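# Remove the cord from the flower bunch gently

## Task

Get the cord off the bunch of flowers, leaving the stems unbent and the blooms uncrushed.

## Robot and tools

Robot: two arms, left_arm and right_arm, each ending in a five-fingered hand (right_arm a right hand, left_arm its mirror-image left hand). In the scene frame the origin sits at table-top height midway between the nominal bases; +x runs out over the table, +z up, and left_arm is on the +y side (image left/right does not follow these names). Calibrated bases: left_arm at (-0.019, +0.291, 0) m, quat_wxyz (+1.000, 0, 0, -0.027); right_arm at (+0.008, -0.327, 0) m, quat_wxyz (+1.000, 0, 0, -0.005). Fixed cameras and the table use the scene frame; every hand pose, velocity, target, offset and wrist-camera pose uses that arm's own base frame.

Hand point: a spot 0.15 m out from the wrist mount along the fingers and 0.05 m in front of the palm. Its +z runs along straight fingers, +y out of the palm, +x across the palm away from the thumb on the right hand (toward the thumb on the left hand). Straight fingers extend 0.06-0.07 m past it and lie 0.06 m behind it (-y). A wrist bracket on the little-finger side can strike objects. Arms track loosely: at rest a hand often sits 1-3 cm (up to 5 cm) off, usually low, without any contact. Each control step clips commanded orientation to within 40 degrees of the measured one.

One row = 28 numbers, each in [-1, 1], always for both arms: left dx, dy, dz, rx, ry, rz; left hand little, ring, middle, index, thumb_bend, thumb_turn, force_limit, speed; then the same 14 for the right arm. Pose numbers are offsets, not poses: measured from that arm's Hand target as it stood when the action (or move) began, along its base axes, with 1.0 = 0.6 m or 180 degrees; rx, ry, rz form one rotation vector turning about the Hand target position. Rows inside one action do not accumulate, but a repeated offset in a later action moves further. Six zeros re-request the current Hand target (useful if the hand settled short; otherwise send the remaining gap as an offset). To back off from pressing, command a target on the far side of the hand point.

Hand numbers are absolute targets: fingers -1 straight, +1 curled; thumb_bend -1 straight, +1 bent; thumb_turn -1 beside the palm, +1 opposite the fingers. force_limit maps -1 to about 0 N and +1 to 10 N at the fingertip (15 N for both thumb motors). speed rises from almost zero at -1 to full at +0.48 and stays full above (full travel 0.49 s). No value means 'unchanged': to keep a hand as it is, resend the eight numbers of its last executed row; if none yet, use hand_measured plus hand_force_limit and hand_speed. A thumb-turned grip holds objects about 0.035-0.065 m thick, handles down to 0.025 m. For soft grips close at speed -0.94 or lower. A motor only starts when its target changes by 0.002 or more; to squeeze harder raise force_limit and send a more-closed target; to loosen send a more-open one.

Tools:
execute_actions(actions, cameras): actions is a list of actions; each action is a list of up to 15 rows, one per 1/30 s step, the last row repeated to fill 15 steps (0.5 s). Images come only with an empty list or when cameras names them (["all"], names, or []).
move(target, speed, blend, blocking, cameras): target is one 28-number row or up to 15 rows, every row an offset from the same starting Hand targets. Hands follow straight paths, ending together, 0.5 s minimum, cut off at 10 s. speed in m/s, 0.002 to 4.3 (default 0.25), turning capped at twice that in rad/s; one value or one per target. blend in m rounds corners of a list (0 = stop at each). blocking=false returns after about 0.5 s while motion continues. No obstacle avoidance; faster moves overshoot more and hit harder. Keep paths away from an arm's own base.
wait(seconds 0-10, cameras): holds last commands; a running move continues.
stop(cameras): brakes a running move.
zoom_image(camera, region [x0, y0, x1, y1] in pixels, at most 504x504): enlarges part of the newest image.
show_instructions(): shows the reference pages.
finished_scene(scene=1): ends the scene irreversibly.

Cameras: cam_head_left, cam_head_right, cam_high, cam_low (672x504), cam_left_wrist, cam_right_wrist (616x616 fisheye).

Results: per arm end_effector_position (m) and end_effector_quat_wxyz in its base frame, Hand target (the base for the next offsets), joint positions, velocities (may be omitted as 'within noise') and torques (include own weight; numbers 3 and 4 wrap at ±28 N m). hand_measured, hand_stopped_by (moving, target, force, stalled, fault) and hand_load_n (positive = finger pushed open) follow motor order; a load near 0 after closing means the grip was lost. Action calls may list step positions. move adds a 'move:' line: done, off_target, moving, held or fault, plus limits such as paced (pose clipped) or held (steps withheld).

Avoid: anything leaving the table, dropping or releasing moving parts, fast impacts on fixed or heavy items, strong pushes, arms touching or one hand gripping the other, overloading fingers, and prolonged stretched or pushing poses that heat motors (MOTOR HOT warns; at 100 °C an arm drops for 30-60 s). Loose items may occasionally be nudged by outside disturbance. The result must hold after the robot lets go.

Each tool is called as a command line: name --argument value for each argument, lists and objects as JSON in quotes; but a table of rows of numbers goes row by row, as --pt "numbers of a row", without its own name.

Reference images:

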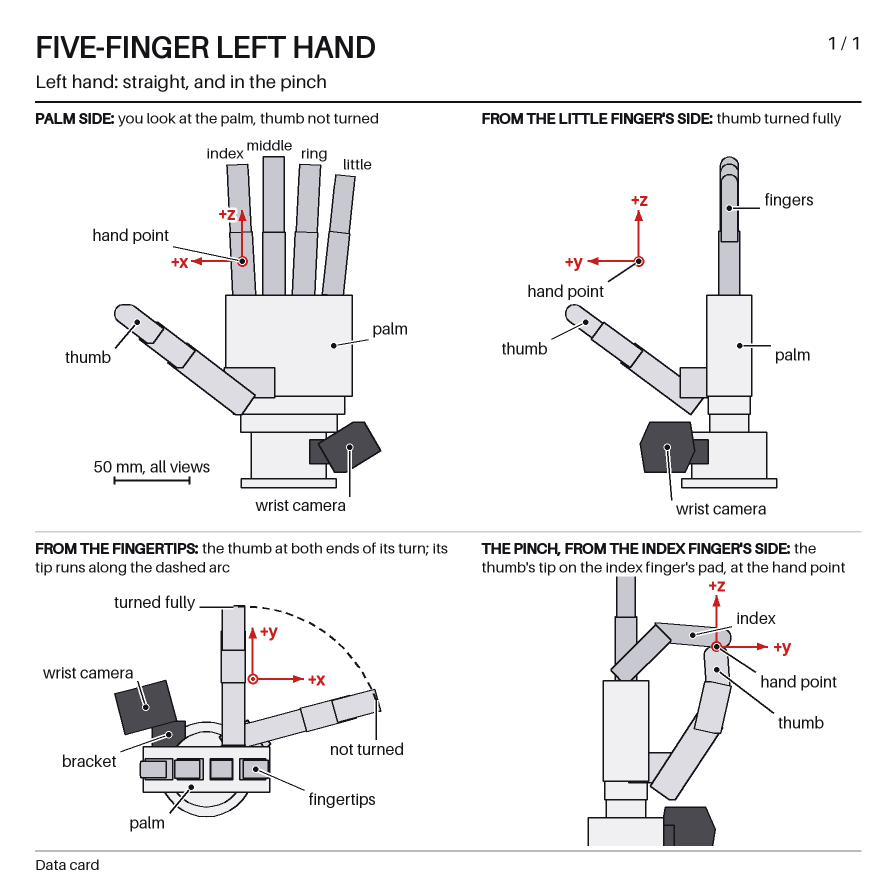

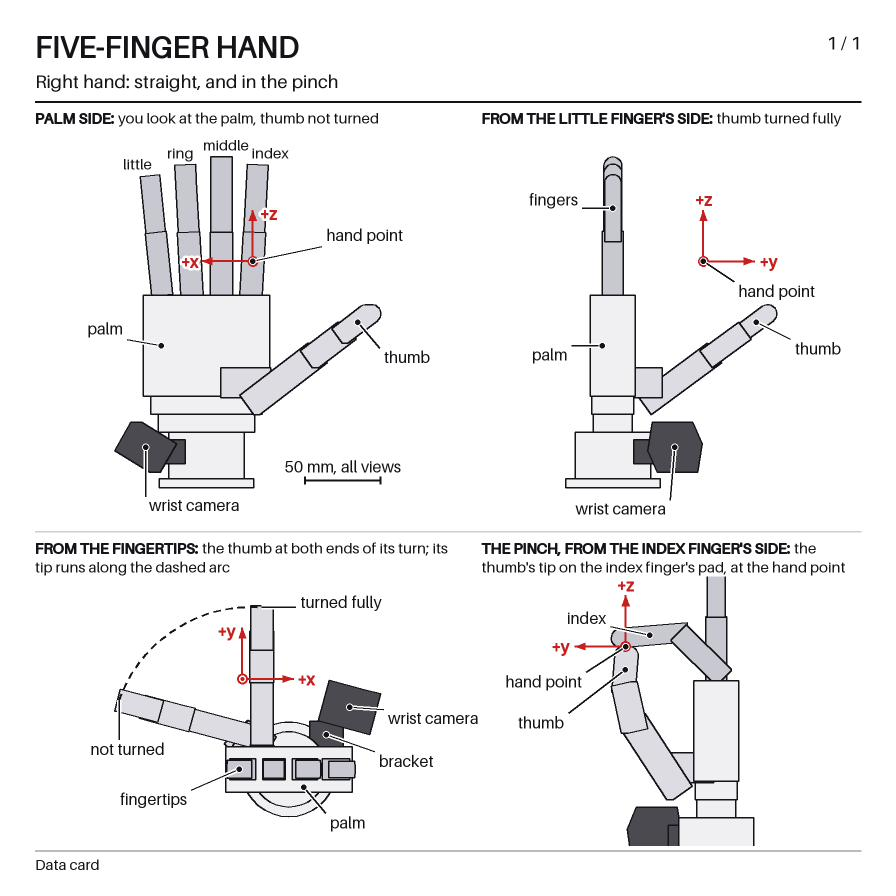

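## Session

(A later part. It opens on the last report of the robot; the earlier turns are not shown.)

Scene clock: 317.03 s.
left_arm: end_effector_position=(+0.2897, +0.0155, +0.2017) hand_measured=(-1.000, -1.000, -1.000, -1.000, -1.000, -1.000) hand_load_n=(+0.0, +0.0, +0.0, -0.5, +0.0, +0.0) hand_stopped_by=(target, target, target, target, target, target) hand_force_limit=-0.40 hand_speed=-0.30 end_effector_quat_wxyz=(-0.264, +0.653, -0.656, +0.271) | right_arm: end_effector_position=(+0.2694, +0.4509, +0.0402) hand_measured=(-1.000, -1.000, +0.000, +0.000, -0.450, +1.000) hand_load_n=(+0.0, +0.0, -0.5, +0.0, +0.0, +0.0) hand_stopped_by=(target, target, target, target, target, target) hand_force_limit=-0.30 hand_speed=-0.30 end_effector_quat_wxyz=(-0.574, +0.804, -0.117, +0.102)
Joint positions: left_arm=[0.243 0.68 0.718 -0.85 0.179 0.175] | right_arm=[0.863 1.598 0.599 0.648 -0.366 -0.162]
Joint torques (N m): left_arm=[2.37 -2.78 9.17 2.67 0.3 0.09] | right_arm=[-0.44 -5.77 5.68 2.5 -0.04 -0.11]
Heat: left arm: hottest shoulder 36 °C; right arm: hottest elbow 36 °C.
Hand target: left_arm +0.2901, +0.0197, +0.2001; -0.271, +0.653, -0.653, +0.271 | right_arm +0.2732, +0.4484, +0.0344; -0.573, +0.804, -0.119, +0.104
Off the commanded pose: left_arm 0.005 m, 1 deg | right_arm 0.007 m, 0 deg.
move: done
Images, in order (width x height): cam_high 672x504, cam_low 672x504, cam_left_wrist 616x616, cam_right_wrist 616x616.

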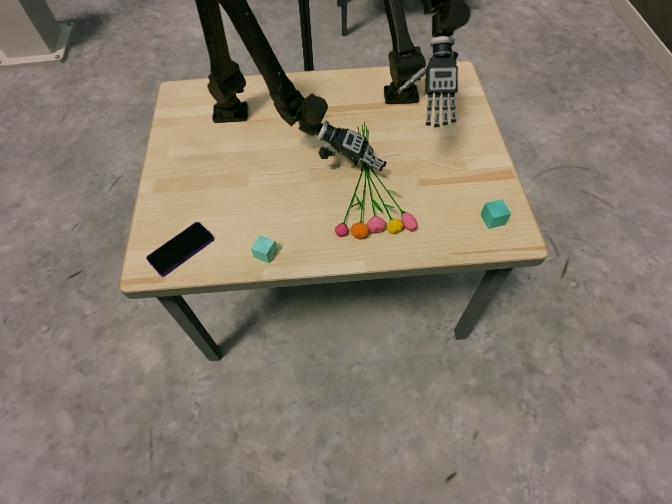

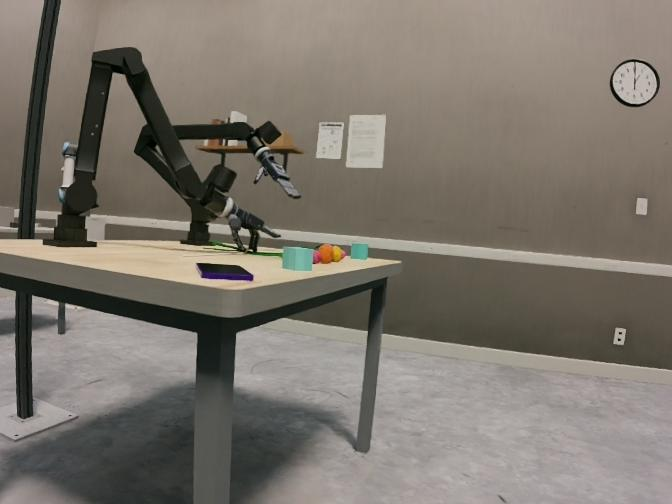

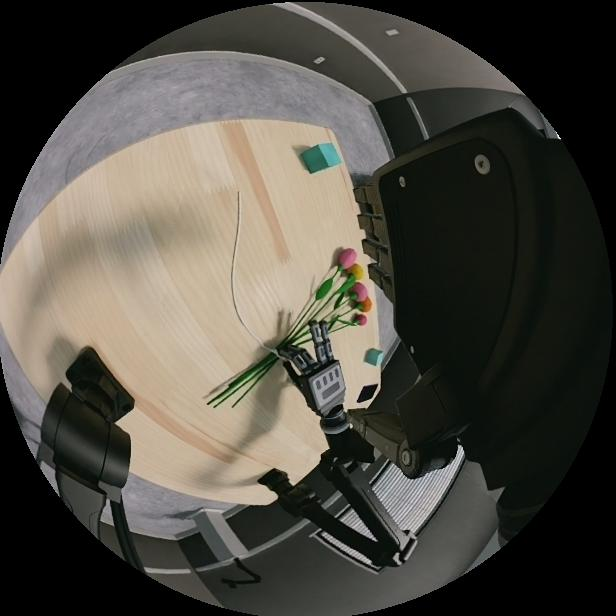

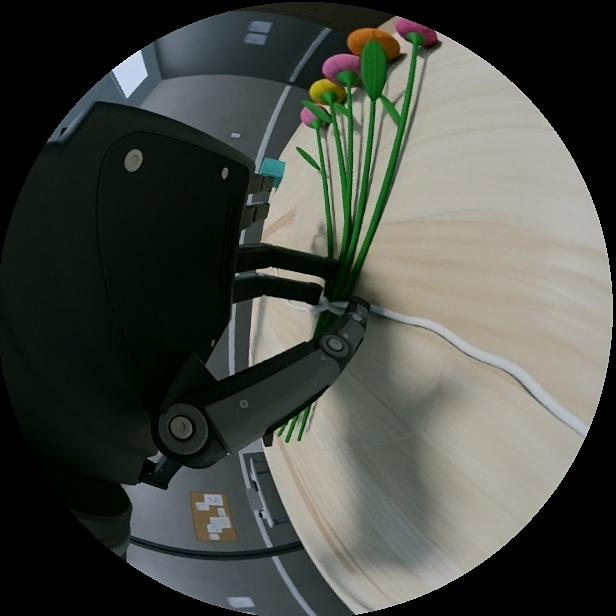

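move --pt "0 0 0 0 0 0 -1 -1 -1 -1 -1 -1 -0.4 -0.3 0.0 0 0.015 0 0 0 -1 -1 -1 0 -0.45 1 -0.3 -0.3" --pt "0 0 0 0 0 0 -1 -1 -1 -1 -1 -1 -0.4 -0.3 0.015 0 0.015 0 0 0 -1 -1 -1 0 -0.45 1 -0.3 -0.3" --pt "0 0 0 0 0 0 -1 -1 -1 -1 -1 -1 -0.4 -0.3 0.015 0 -0.01 0 0 0 -1 -1 -1 0 -0.45 1 -0.3 -0.3" --cameras '["cam_left_wrist","cam_right_wrist","cam_low","cam_high"]' --speed 0.1

zoom_image --camera "cam_left_wrist" --region '[240, 310, 310, 380]'

zoom_image --camera "cam_right_wrist" --region '[300, 220, 440, 360]'

zoom_image --camera "cam_low" --region '[220, 210, 280, 260]'

Scene clock: 324.20 s.
left_arm: end_effector_position=(+0.2897, +0.0155, +0.2017) hand_measured=(-1.000, -1.000, -1.000, -1.000, -1.000, -1.000) hand_load_n=(+0.0, +0.0, +0.0, +0.0, +0.0, +0.0) hand_stopped_by=(target, target, target, target, target, target) hand_force_limit=-0.40 hand_speed=-0.30 end_effector_quat_wxyz=(-0.264, +0.653, -0.656, +0.271) | right_arm: end_effector_position=(+0.2756, +0.4482, +0.0370) hand_measured=(-1.000, -1.000, -1.000, +0.000, -0.450, +1.000) hand_load_n=(+0.0, +0.0, +0.0, +0.0, -2.0, -0.5) hand_stopped_by=(target, target, target, target, target, target) hand_force_limit=-0.30 hand_speed=-0.30 end_effector_quat_wxyz=(-0.577, +0.802, -0.118, +0.102)
Joint positions: left_arm=[0.243 0.68 0.718 -0.85 0.179 0.175] | right_arm=[0.845 1.616 0.599 0.673 -0.385 -0.162]
Joint torques (N m): left_arm=[2.43 -2.2 9.16 2.54 0.4 0.11] | right_arm=[-0.38 -4.89 6.8 2.35 -0.05 -0.21]
Heat: left arm: hottest shoulder 36 °C; right arm: hottest elbow 36 °C.
Hand target: left_arm +0.2901, +0.0197, +0.2001; -0.271, +0.653, -0.653, +0.271 | right_arm +0.2820, +0.4484, +0.0282; -0.573, +0.804, -0.119, +0.104
Off the commanded pose: left_arm 0.005 m, 1 deg | right_arm 0.011 m, 1 deg.
move: off_target (right_arm)
Images, in order (width x height): cam_high 672x504, cam_low 672x504, cam_left_wrist 616x616, cam_right_wrist 616x616.

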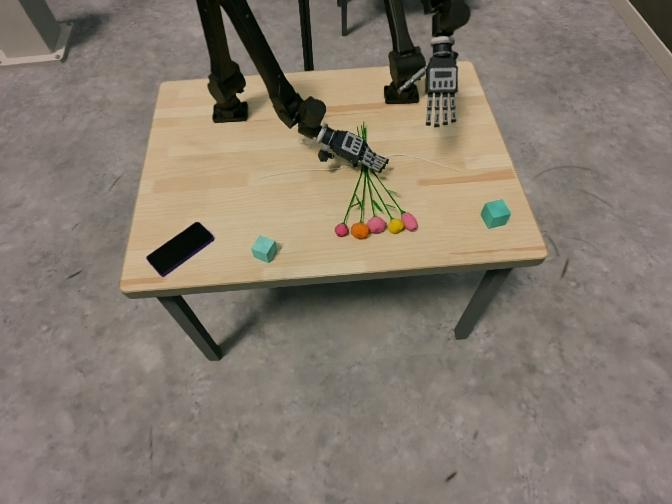

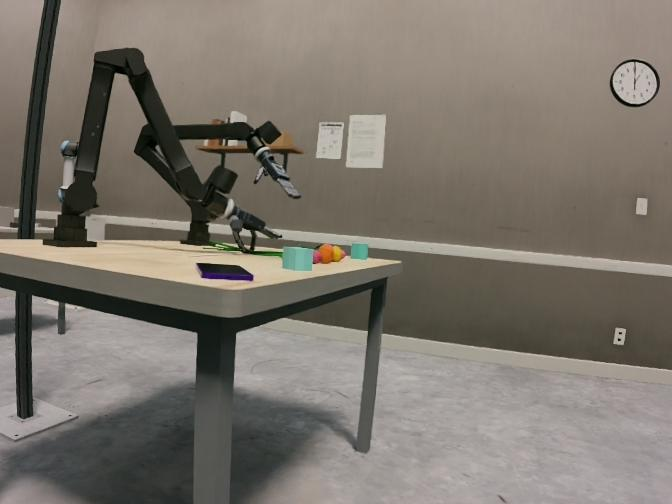

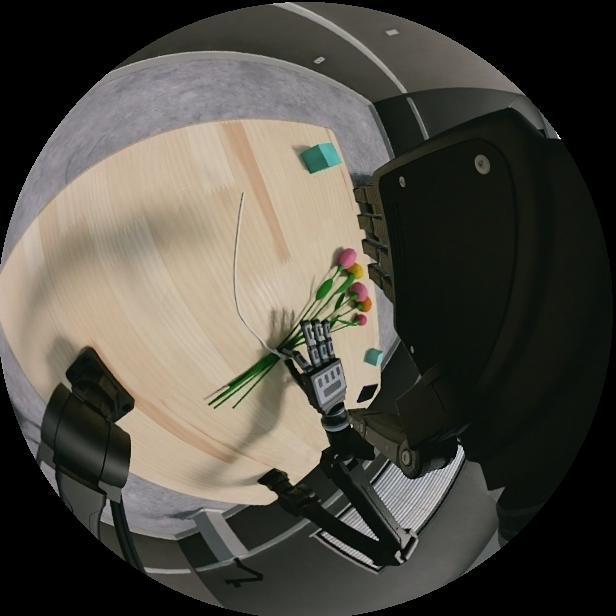

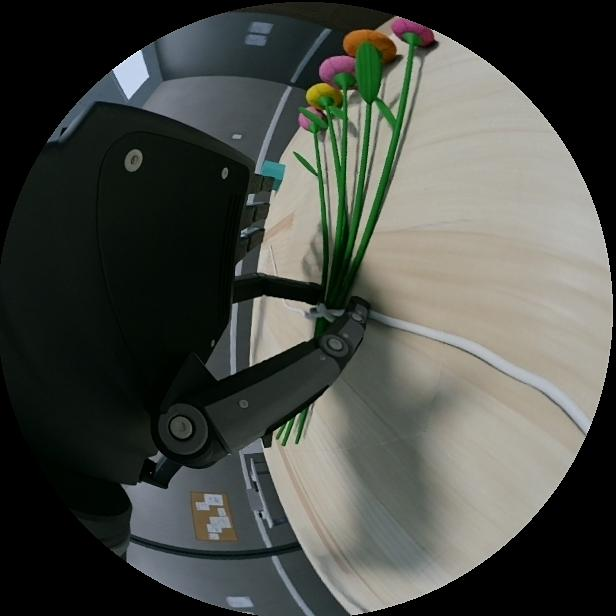

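Scaled by 7.200 from the camera's 616x616 image, which has a finer 880x880 frame.

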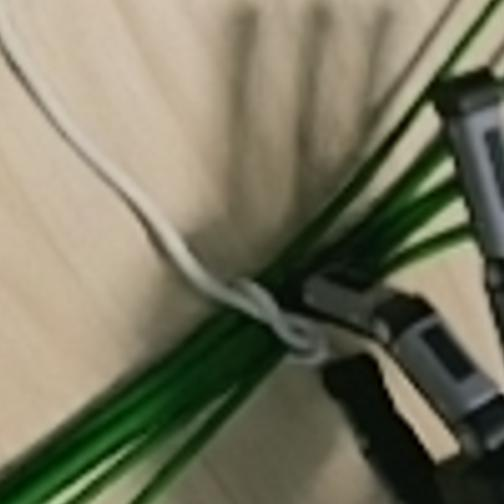

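Scaled by 3.600 from the camera's 616x616 image, which has a finer 880x880 frame.

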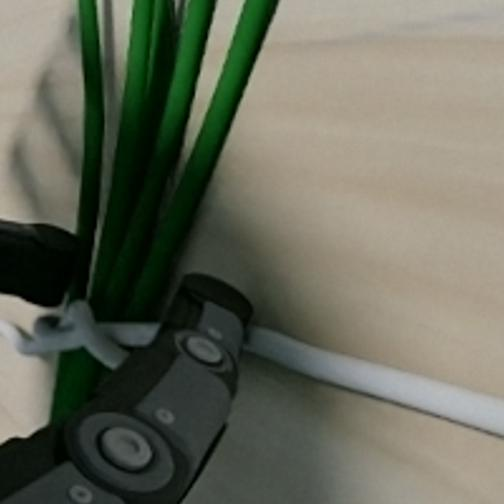

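Scaled by 8.400 from the camera's 672x504 image, which has a finer 960x720 frame.

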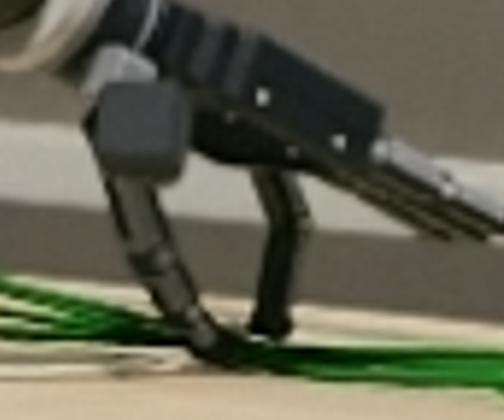

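move --pt "0 0 0 0 0 0 -1 -1 -1 -1 -1 -1 -0.4 -0.3 0.0 0 0.01 0 0 0 -1 -1 -1 0 -0.3 1 -0.3 -0.3" --pt "0 0 0 0 0 0 -1 -1 -1 -1 -1 -1 -0.4 -0.3 0.0 0 -0.015 0 0 0 -1 -1 -1 0 -0.3 1 -0.3 -0.3" --cameras '["cam_left_wrist","cam_right_wrist","cam_low","cam_high"]' --speed 0.1

zoom_image --camera "cam_left_wrist" --region '[240, 310, 310, 380]'

zoom_image --camera "cam_right_wrist" --region '[300, 220, 440, 360]'

zoom_image --camera "cam_low" --region '[220, 210, 280, 260]'

Scene clock: 329.43 s.
left_arm: end_effector_position=(+0.2897, +0.0155, +0.2017) hand_measured=(-1.000, -1.000, -1.000, -1.000, -1.000, -1.000) hand_load_n=(+0.0, +0.0, +0.0, +0.0, +0.0, +0.0) hand_stopped_by=(target, target, target, target, target, target) hand_force_limit=-0.40 hand_speed=-0.30 end_effector_quat_wxyz=(-0.264, +0.653, -0.656, +0.271) | right_arm: end_effector_position=(+0.2780, +0.4496, +0.0318) hand_measured=(-1.000, -1.000, -1.000, +0.000, -0.300, +1.000) hand_load_n=(+0.0, +0.0, +0.0, -0.5, -2.0, -0.5) hand_stopped_by=(target, target, target, target, target, target) hand_force_limit=-0.30 hand_speed=-0.30 end_effector_quat_wxyz=(-0.580, +0.799, -0.117, +0.104)
Joint positions: left_arm=[0.243 0.68 0.718 -0.85 0.179 0.175] | right_arm=[0.843 1.642 0.599 0.708 -0.385 -0.162]
Joint torques (N m): left_arm=[2.37 -2.02 9.11 2.69 0.36 0.03] | right_arm=[-0.09 -5.25 6.34 2.1 -0.03 -0.18]
Heat: left arm: hottest shoulder 36 °C; right arm: hottest elbow 36 °C.
Hand target: left_arm +0.2901, +0.0197, +0.2001; -0.271, +0.653, -0.653, +0.271 | right_arm +0.2822, +0.4484, +0.0193; -0.573, +0.804, -0.119, +0.104
Off the commanded pose: left_arm 0.005 m, 1 deg | right_arm 0.013 m, 1 deg.
move: off_target (right_arm)
Images, in order (width x height): cam_high 672x504, cam_low 672x504, cam_left_wrist 616x616, cam_right_wrist 616x616.

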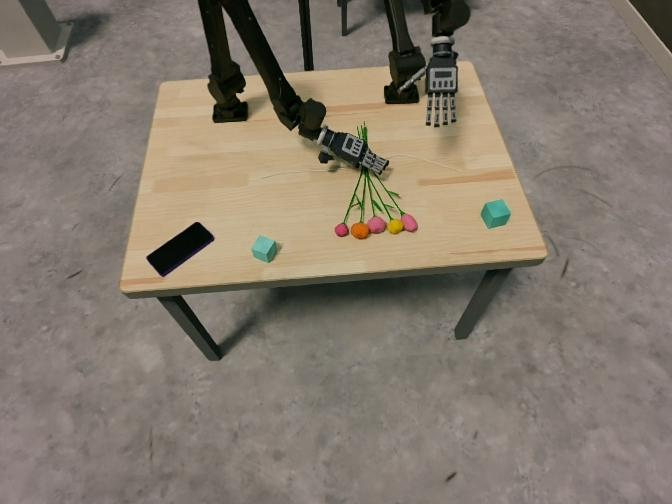

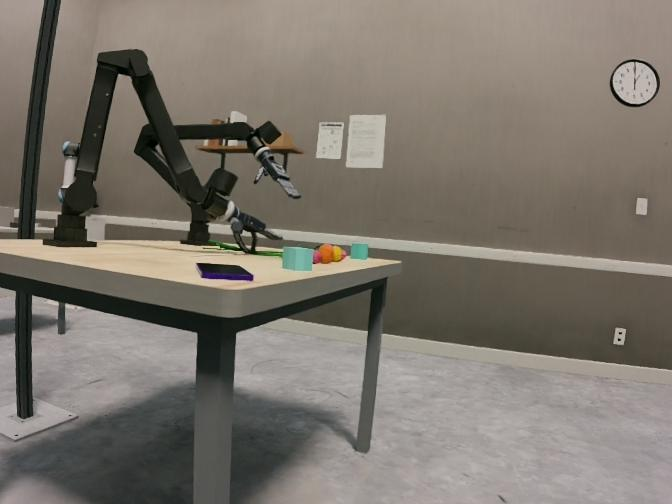

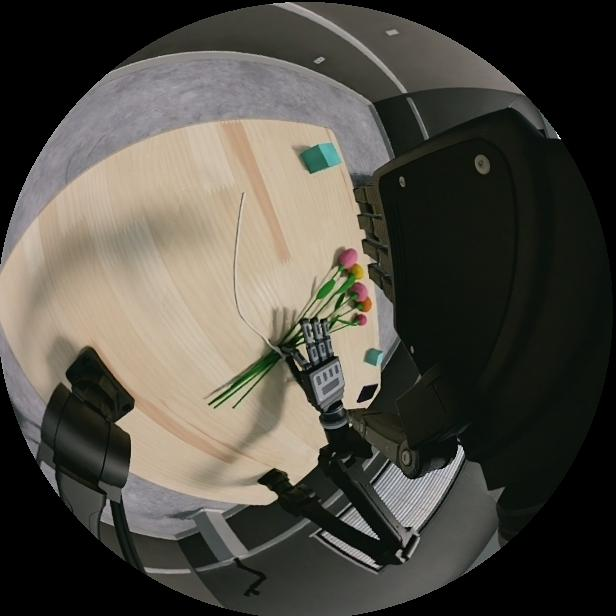

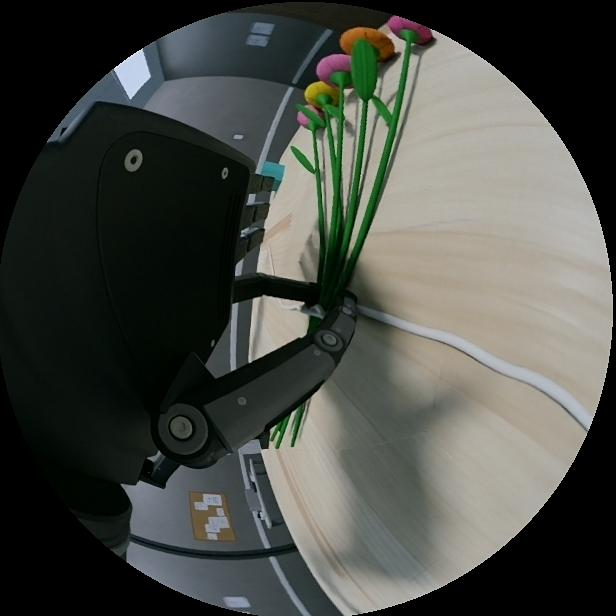

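Scaled by 7.200 from the camera's 616x616 image, which has a finer 880x880 frame.

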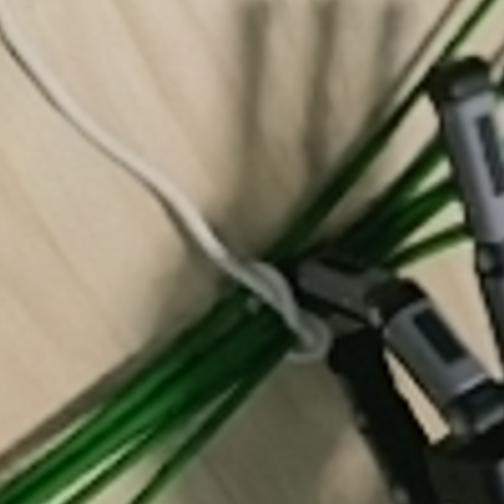

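Scaled by 3.600 from the camera's 616x616 image, which has a finer 880x880 frame.

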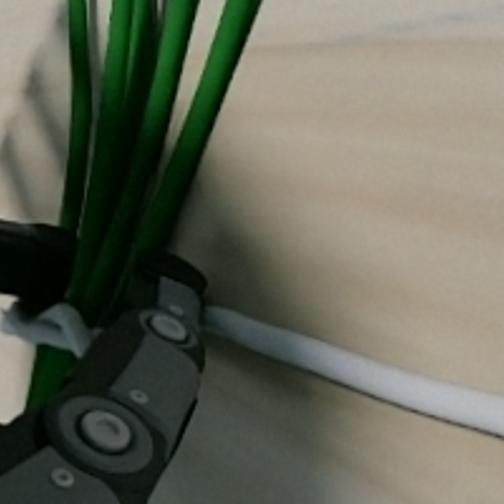

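Scaled by 8.400 from the camera's 672x504 image, which has a finer 960x720 frame.

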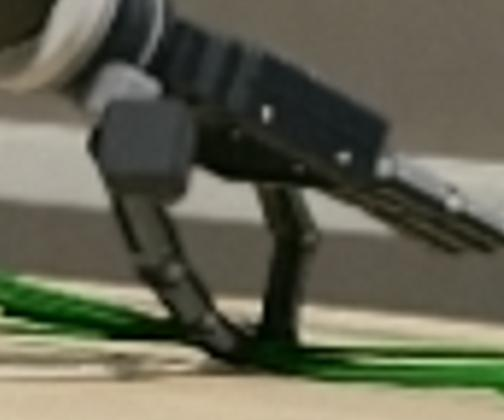

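move --pt "0 0 0 0 0 0 -1 -1 -1 -1 -1 -1 -0.4 -0.3 -0.055 0 0.0 0 0 0 -1 -1 -1 0 -0.3 1 -0.3 -0.3" --cameras '["cam_left_wrist","cam_right_wrist","cam_low","cam_high"]' --speed 0.08

zoom_image --camera "cam_left_wrist" --region '[220, 310, 310, 400]'

zoom_image --camera "cam_right_wrist" --region '[300, 220, 440, 360]'

zoom_image --camera "cam_high" --region '[310, 110, 430, 250]'

Scene clock: 335.43 s.
left_arm: end_effector_position=(+0.2897, +0.0155, +0.2017) hand_measured=(-1.000, -1.000, -1.000, -1.000, -1.000, -1.000) hand_load_n=(+0.0, +0.0, +0.0, +0.0, +0.0, -0.5) hand_stopped_by=(target, target, target, target, target, target) hand_force_limit=-0.40 hand_speed=-0.30 end_effector_quat_wxyz=(-0.264, +0.653, -0.656, +0.271) | right_arm: end_effector_position=(+0.2638, +0.4517, +0.0309) hand_measured=(-1.000, -1.000, -1.000, +0.000, -0.300, +1.000) hand_load_n=(+0.0, +0.0, +0.0, +0.0, -1.5, -0.5) hand_stopped_by=(target, target, target, target, target, target) hand_force_limit=-0.30 hand_speed=-0.30 end_effector_quat_wxyz=(-0.582, +0.796, -0.116, +0.117)
Joint positions: left_arm=[0.243 0.68 0.718 -0.85 0.179 0.175] | right_arm=[0.886 1.631 0.567 0.748 -0.325 -0.158]
Joint torques (N m): left_arm=[2.08 -2.73 9.13 2.55 0.34 0.09] | right_arm=[1.85 -6.89 3.67 1.7 0.14 -0.01]
Heat: left arm: hottest shoulder 35 °C; right arm: hottest elbow 36 °C.
Hand target: left_arm +0.2901, +0.0197, +0.2001; -0.271, +0.653, -0.653, +0.271 | right_arm +0.2492, +0.4485, +0.0192; -0.573, +0.804, -0.119, +0.104
Off the commanded pose: left_arm 0.005 m, 1 deg | right_arm 0.019 m, 2 deg.
move: off_target (right_arm)
Images, in order (width x height): cam_high 672x504, cam_low 672x504, cam_left_wrist 616x616, cam_right_wrist 616x616.

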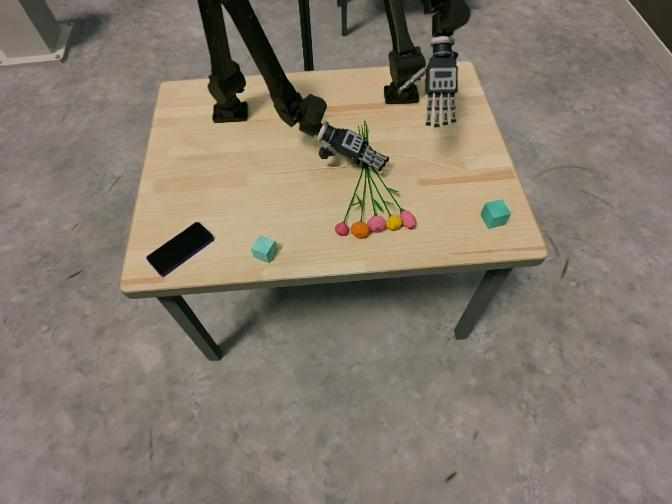

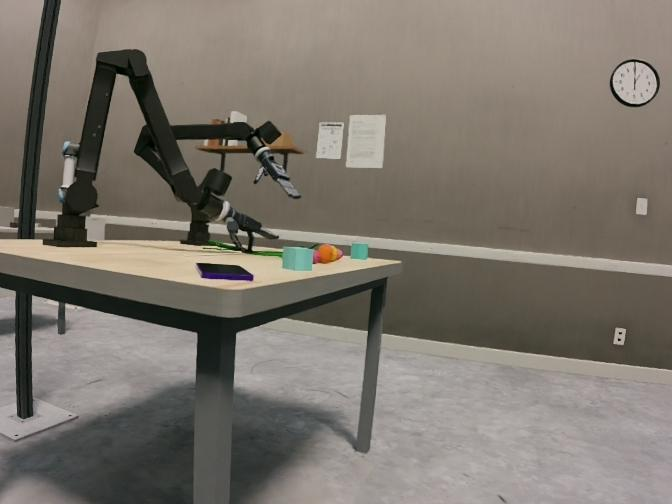

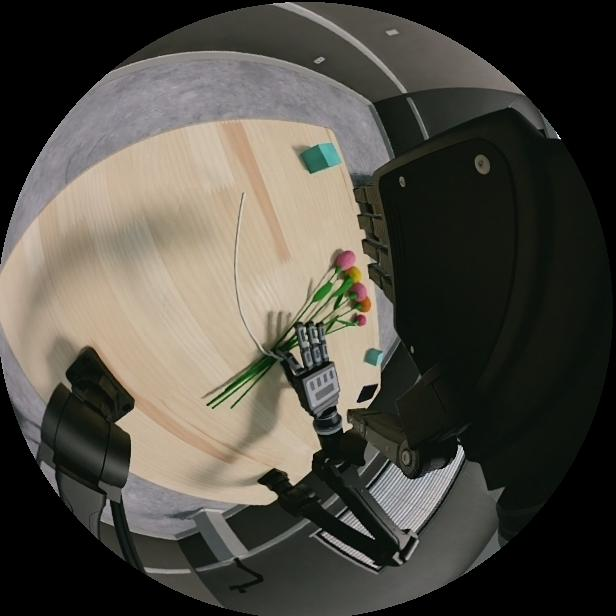

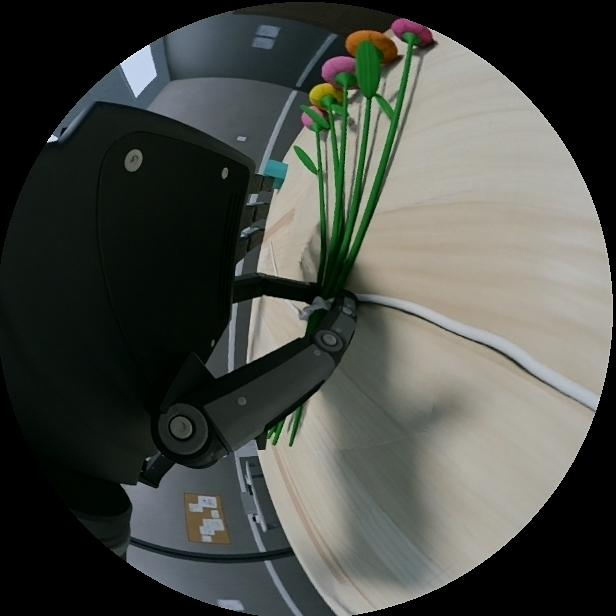

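Scaled by 5.600 from the camera's 616x616 image, which has a finer 880x880 frame.

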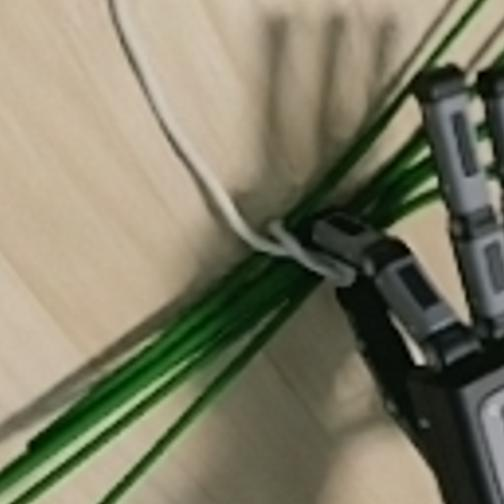

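Scaled by 3.600 from the camera's 616x616 image, which has a finer 880x880 frame.

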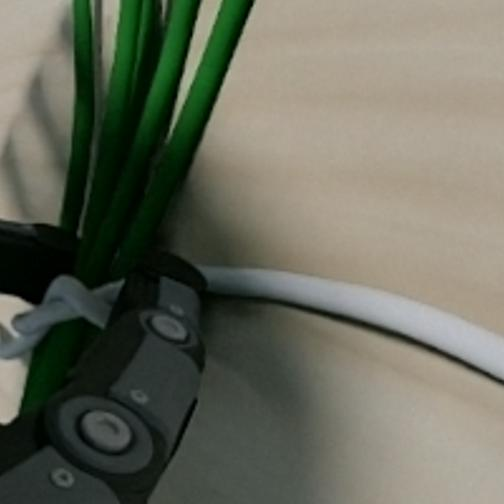

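Scaled by 3.600 from the camera's 672x504 image, which has a finer 960x720 frame.

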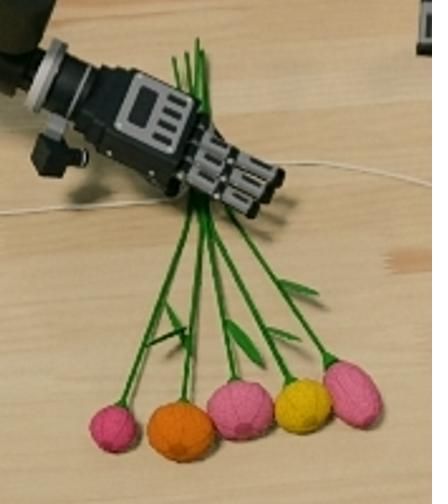

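move --pt "0 0 0 0 0 0 -1 -1 -1 -1 -1 -1 -0.4 -0.3 -0.05 0 0.005 0 0 0 -1 -1 -1 0 -0.3 1 -0.3 -0.3" --cameras '["cam_left_wrist","cam_right_wrist","cam_low","cam_high"]' --speed 0.06

zoom_image --camera "cam_left_wrist" --region '[200, 310, 310, 420]'

zoom_image --camera "cam_right_wrist" --region '[300, 220, 440, 360]'

zoom_image --camera "cam_high" --region '[310, 110, 430, 250]'

Scene clock: 339.73 s.
left_arm: end_effector_position=(+0.2897, +0.0155, +0.2017) hand_measured=(-1.000, -1.000, -1.000, -1.000, -1.000, -1.000) hand_load_n=(+0.0, +0.0, +0.0, +0.0, +0.0, -0.5) hand_stopped_by=(target, target, target, target, target, target) hand_force_limit=-0.40 hand_speed=-0.30 end_effector_quat_wxyz=(-0.264, +0.653, -0.656, +0.271) | right_arm: end_effector_position=(+0.2334, +0.4523, +0.0314) hand_measured=(-1.000, -1.000, -1.000, +0.000, -0.300, +1.000) hand_load_n=(-0.5, +0.0, +0.0, +0.5, +0.0, +0.0) hand_stopped_by=(target, target, target, target, target, target) hand_force_limit=-0.30 hand_speed=-0.30 end_effector_quat_wxyz=(-0.580, +0.797, -0.118, +0.116)
Joint positions: left_arm=[0.243 0.68 0.718 -0.85 0.179 0.175] | right_arm=[0.954 1.595 0.519 0.761 -0.259 -0.133]
Joint torques (N m): left_arm=[2.02 -2.02 9.16 2.54 0.33 0.09] | right_arm=[2.43 -6.71 3.55 1.84 0.12 0]
Heat: left arm: hottest shoulder 35 °C; right arm: hottest elbow 36 °C.
Hand target: left_arm +0.2901, +0.0197, +0.2001; -0.271, +0.653, -0.653, +0.271 | right_arm +0.2191, +0.4485, +0.0224; -0.573, +0.804, -0.119, +0.104
Off the commanded pose: left_arm 0.005 m, 1 deg | right_arm 0.017 m, 2 deg.
move: off_target (right_arm)
Images, in order (width x height): cam_high 672x504, cam_low 672x504, cam_left_wrist 616x616, cam_right_wrist 616x616.

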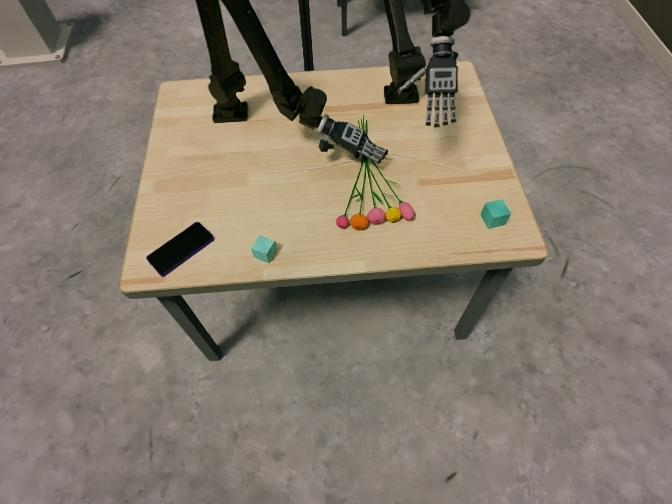

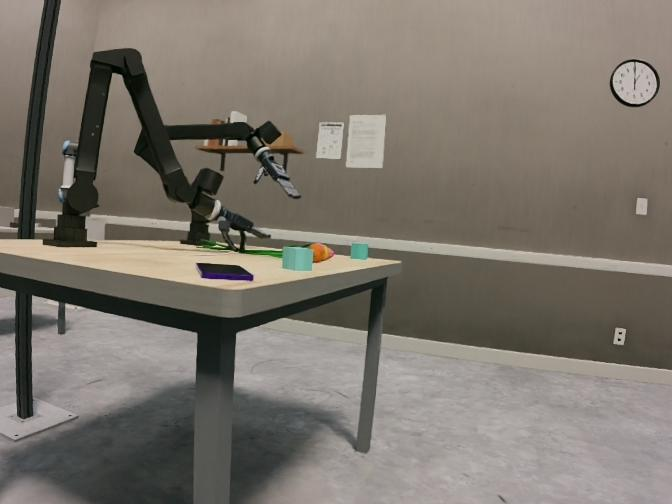

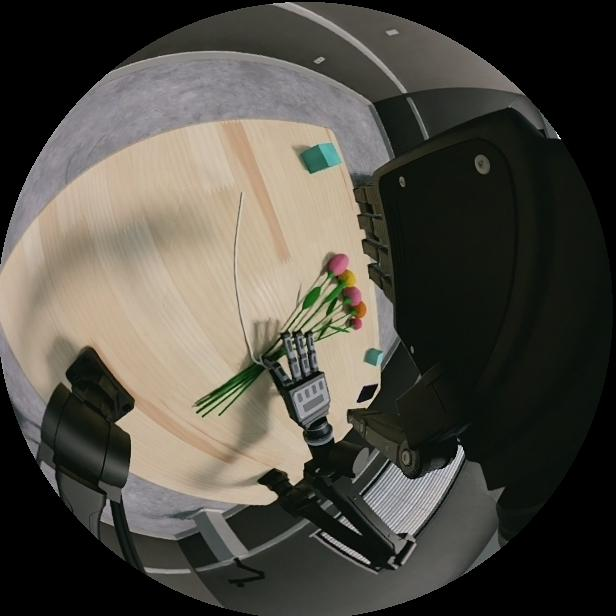

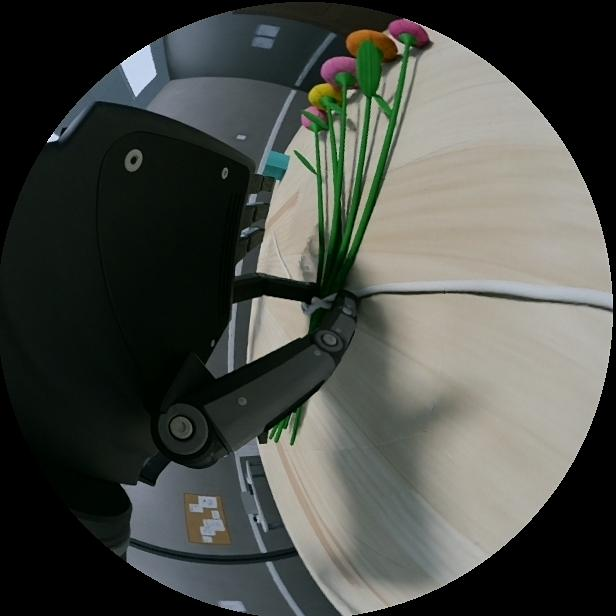

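Scaled by 4.582 from the camera's 616x616 image, which has a finer 880x880 frame.

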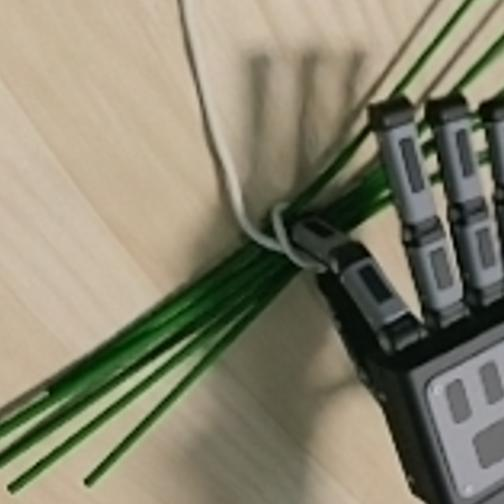

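Scaled by 3.600 from the camera's 616x616 image, which has a finer 880x880 frame.

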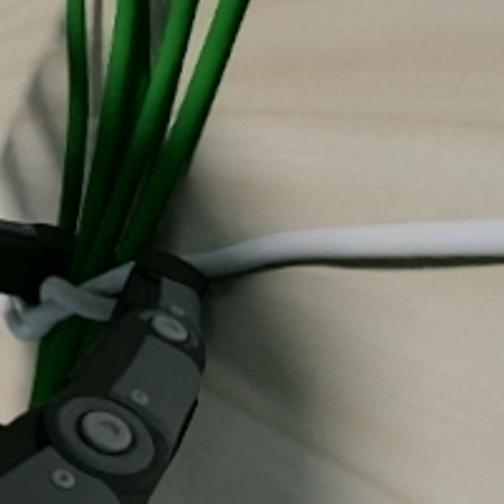

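Scaled by 3.600 from the camera's 672x504 image, which has a finer 960x720 frame.

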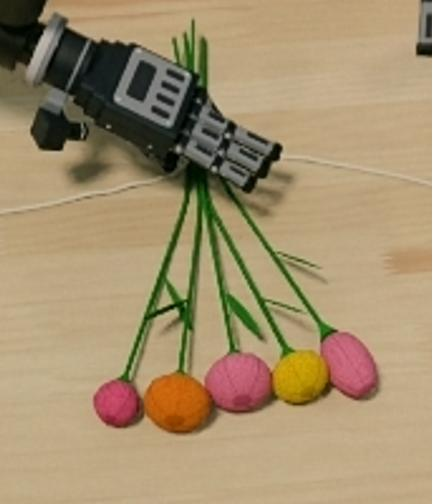

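move --pt "0 0 0 0 0 0 -1 -1 -1 -1 -1 -1 -0.4 -0.3 0.02 0 0.0 0 0 0 -1 -1 -1 0 -0.3 1 -0.3 -0.3" --pt "0 0 0 0 0 0 -1 -1 -1 -1 -1 -1 -0.4 -0.3 0.02 0 -0.004 0 0 0 -1 -1 -1 0.3 0.0 1 -0.85 -0.8" --cameras '["cam_left_wrist","cam_right_wrist","cam_low","cam_high"]' --speed 0.06

zoom_image --camera "cam_left_wrist" --region '[220, 320, 300, 400]'

zoom_image --camera "cam_right_wrist" --region '[300, 220, 440, 360]'

zoom_image --camera "cam_low" --region '[210, 210, 270, 260]'

Scene clock: 358.20 s.
left_arm: end_effector_position=(+0.2897, +0.0155, +0.2017) hand_measured=(-1.000, -1.000, -1.000, -1.000, -1.000, -1.000) hand_load_n=(+0.0, +0.0, +0.0, +0.0, +0.0, +0.0) hand_stopped_by=(target, target, target, target, target, target) hand_force_limit=-0.40 hand_speed=-0.30 end_effector_quat_wxyz=(-0.264, +0.653, -0.656, +0.271) | right_arm: end_effector_position=(+0.2309, +0.4526, +0.0318) hand_measured=(-1.000, -1.000, -1.000, +0.000, +0.000, +1.000) hand_load_n=(+0.0, +0.0, +0.0, +1.0, +0.0, +0.0) hand_stopped_by=(target, target, target, force, target, target) hand_force_limit=-0.85 hand_speed=-0.80 end_effector_quat_wxyz=(-0.583, +0.797, -0.114, +0.109)
Joint positions: left_arm=[0.243 0.68 0.718 -0.85 0.179 0.175] | right_arm=[0.951 1.595 0.519 0.761 -0.279 -0.133]
Joint torques (N m): left_arm=[1.73 -2.32 9.33 2.73 0.3 0.08] | right_arm=[-0.15 -5.71 5.29 2.1 -0.19 -0.03]
Heat: left arm: hottest shoulder 35 °C; right arm: hottest elbow 35 °C.
Hand target: left_arm +0.2901, +0.0197, +0.2001; -0.271, +0.653, -0.653, +0.271 | right_arm +0.2312, +0.4485, +0.0200; -0.573, +0.804, -0.119, +0.104
Off the commanded pose: left_arm 0.005 m, 1 deg | right_arm 0.013 m, 2 deg.
move: off_target (right_arm); target 2's new numbers were sent with right_arm's hand 0.013 m and 2 deg from that target
Images, in order (width x height): cam_high 672x504, cam_low 672x504, cam_left_wrist 616x616, cam_right_wrist 616x616.

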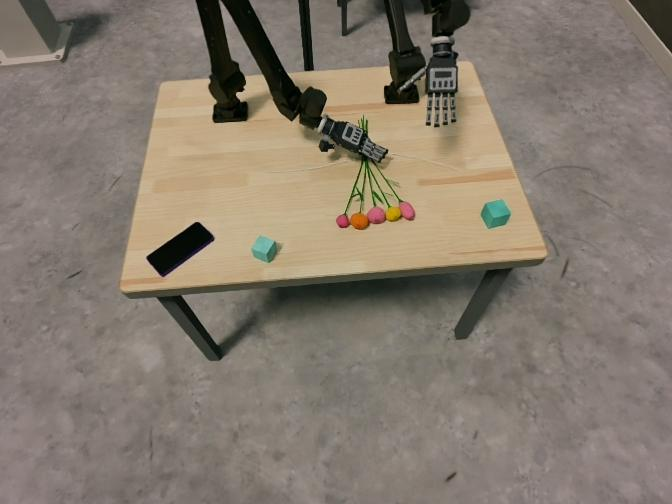

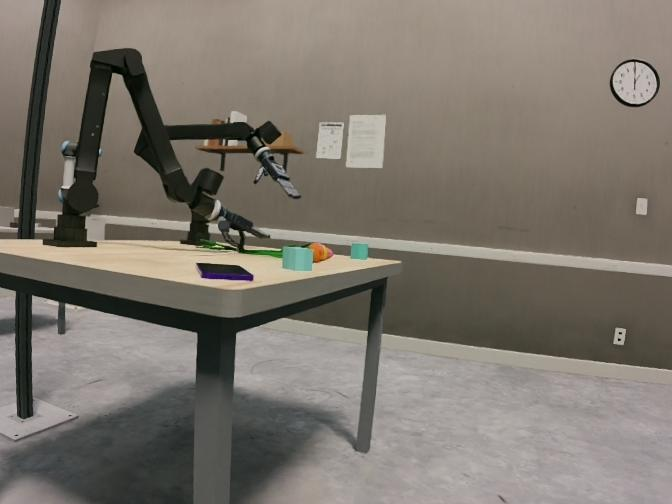

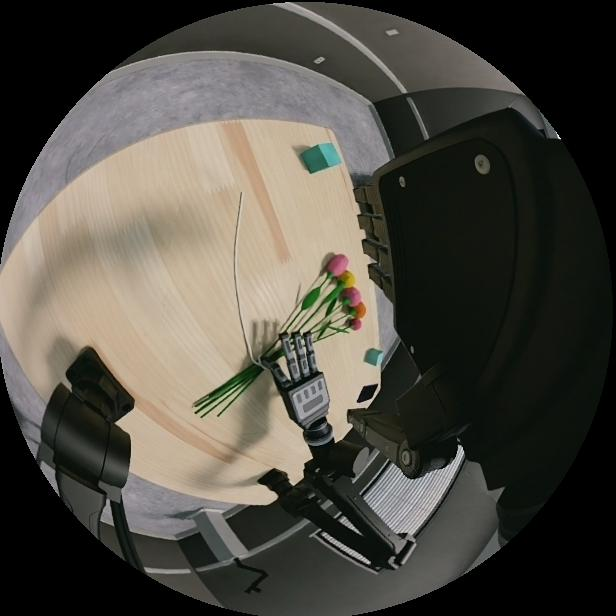

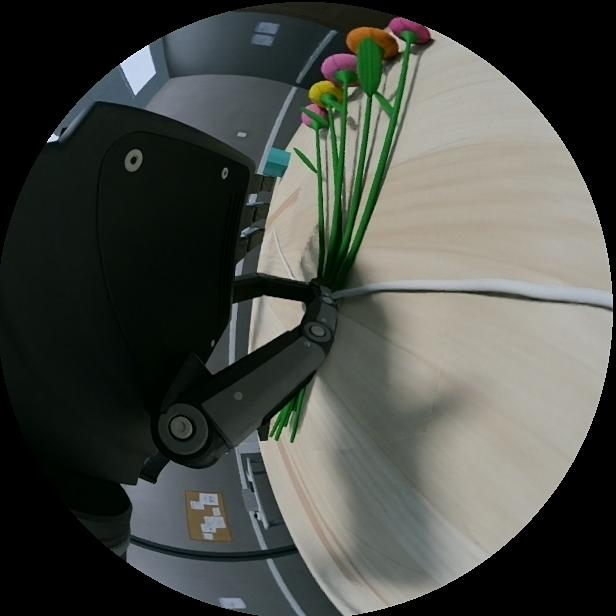

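Scaled by 6.300 from the camera's 616x616 image, which has a finer 880x880 frame.

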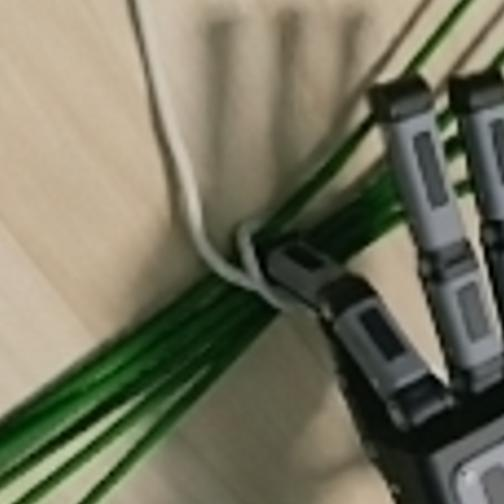

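Scaled by 3.600 from the camera's 616x616 image, which has a finer 880x880 frame.

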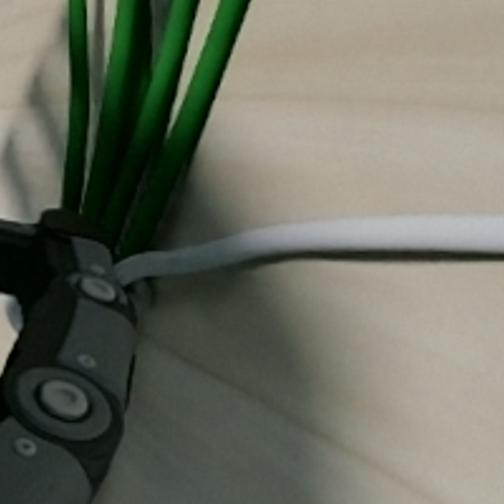

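Scaled by 8.400 from the camera's 672x504 image, which has a finer 960x720 frame.

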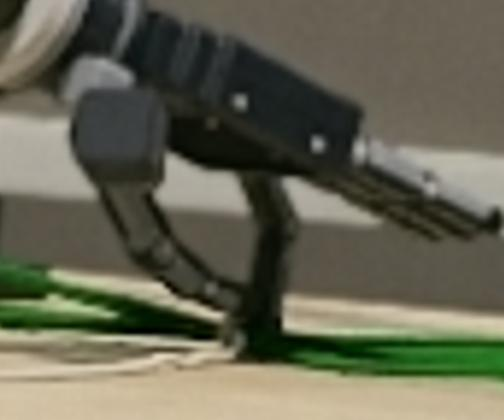

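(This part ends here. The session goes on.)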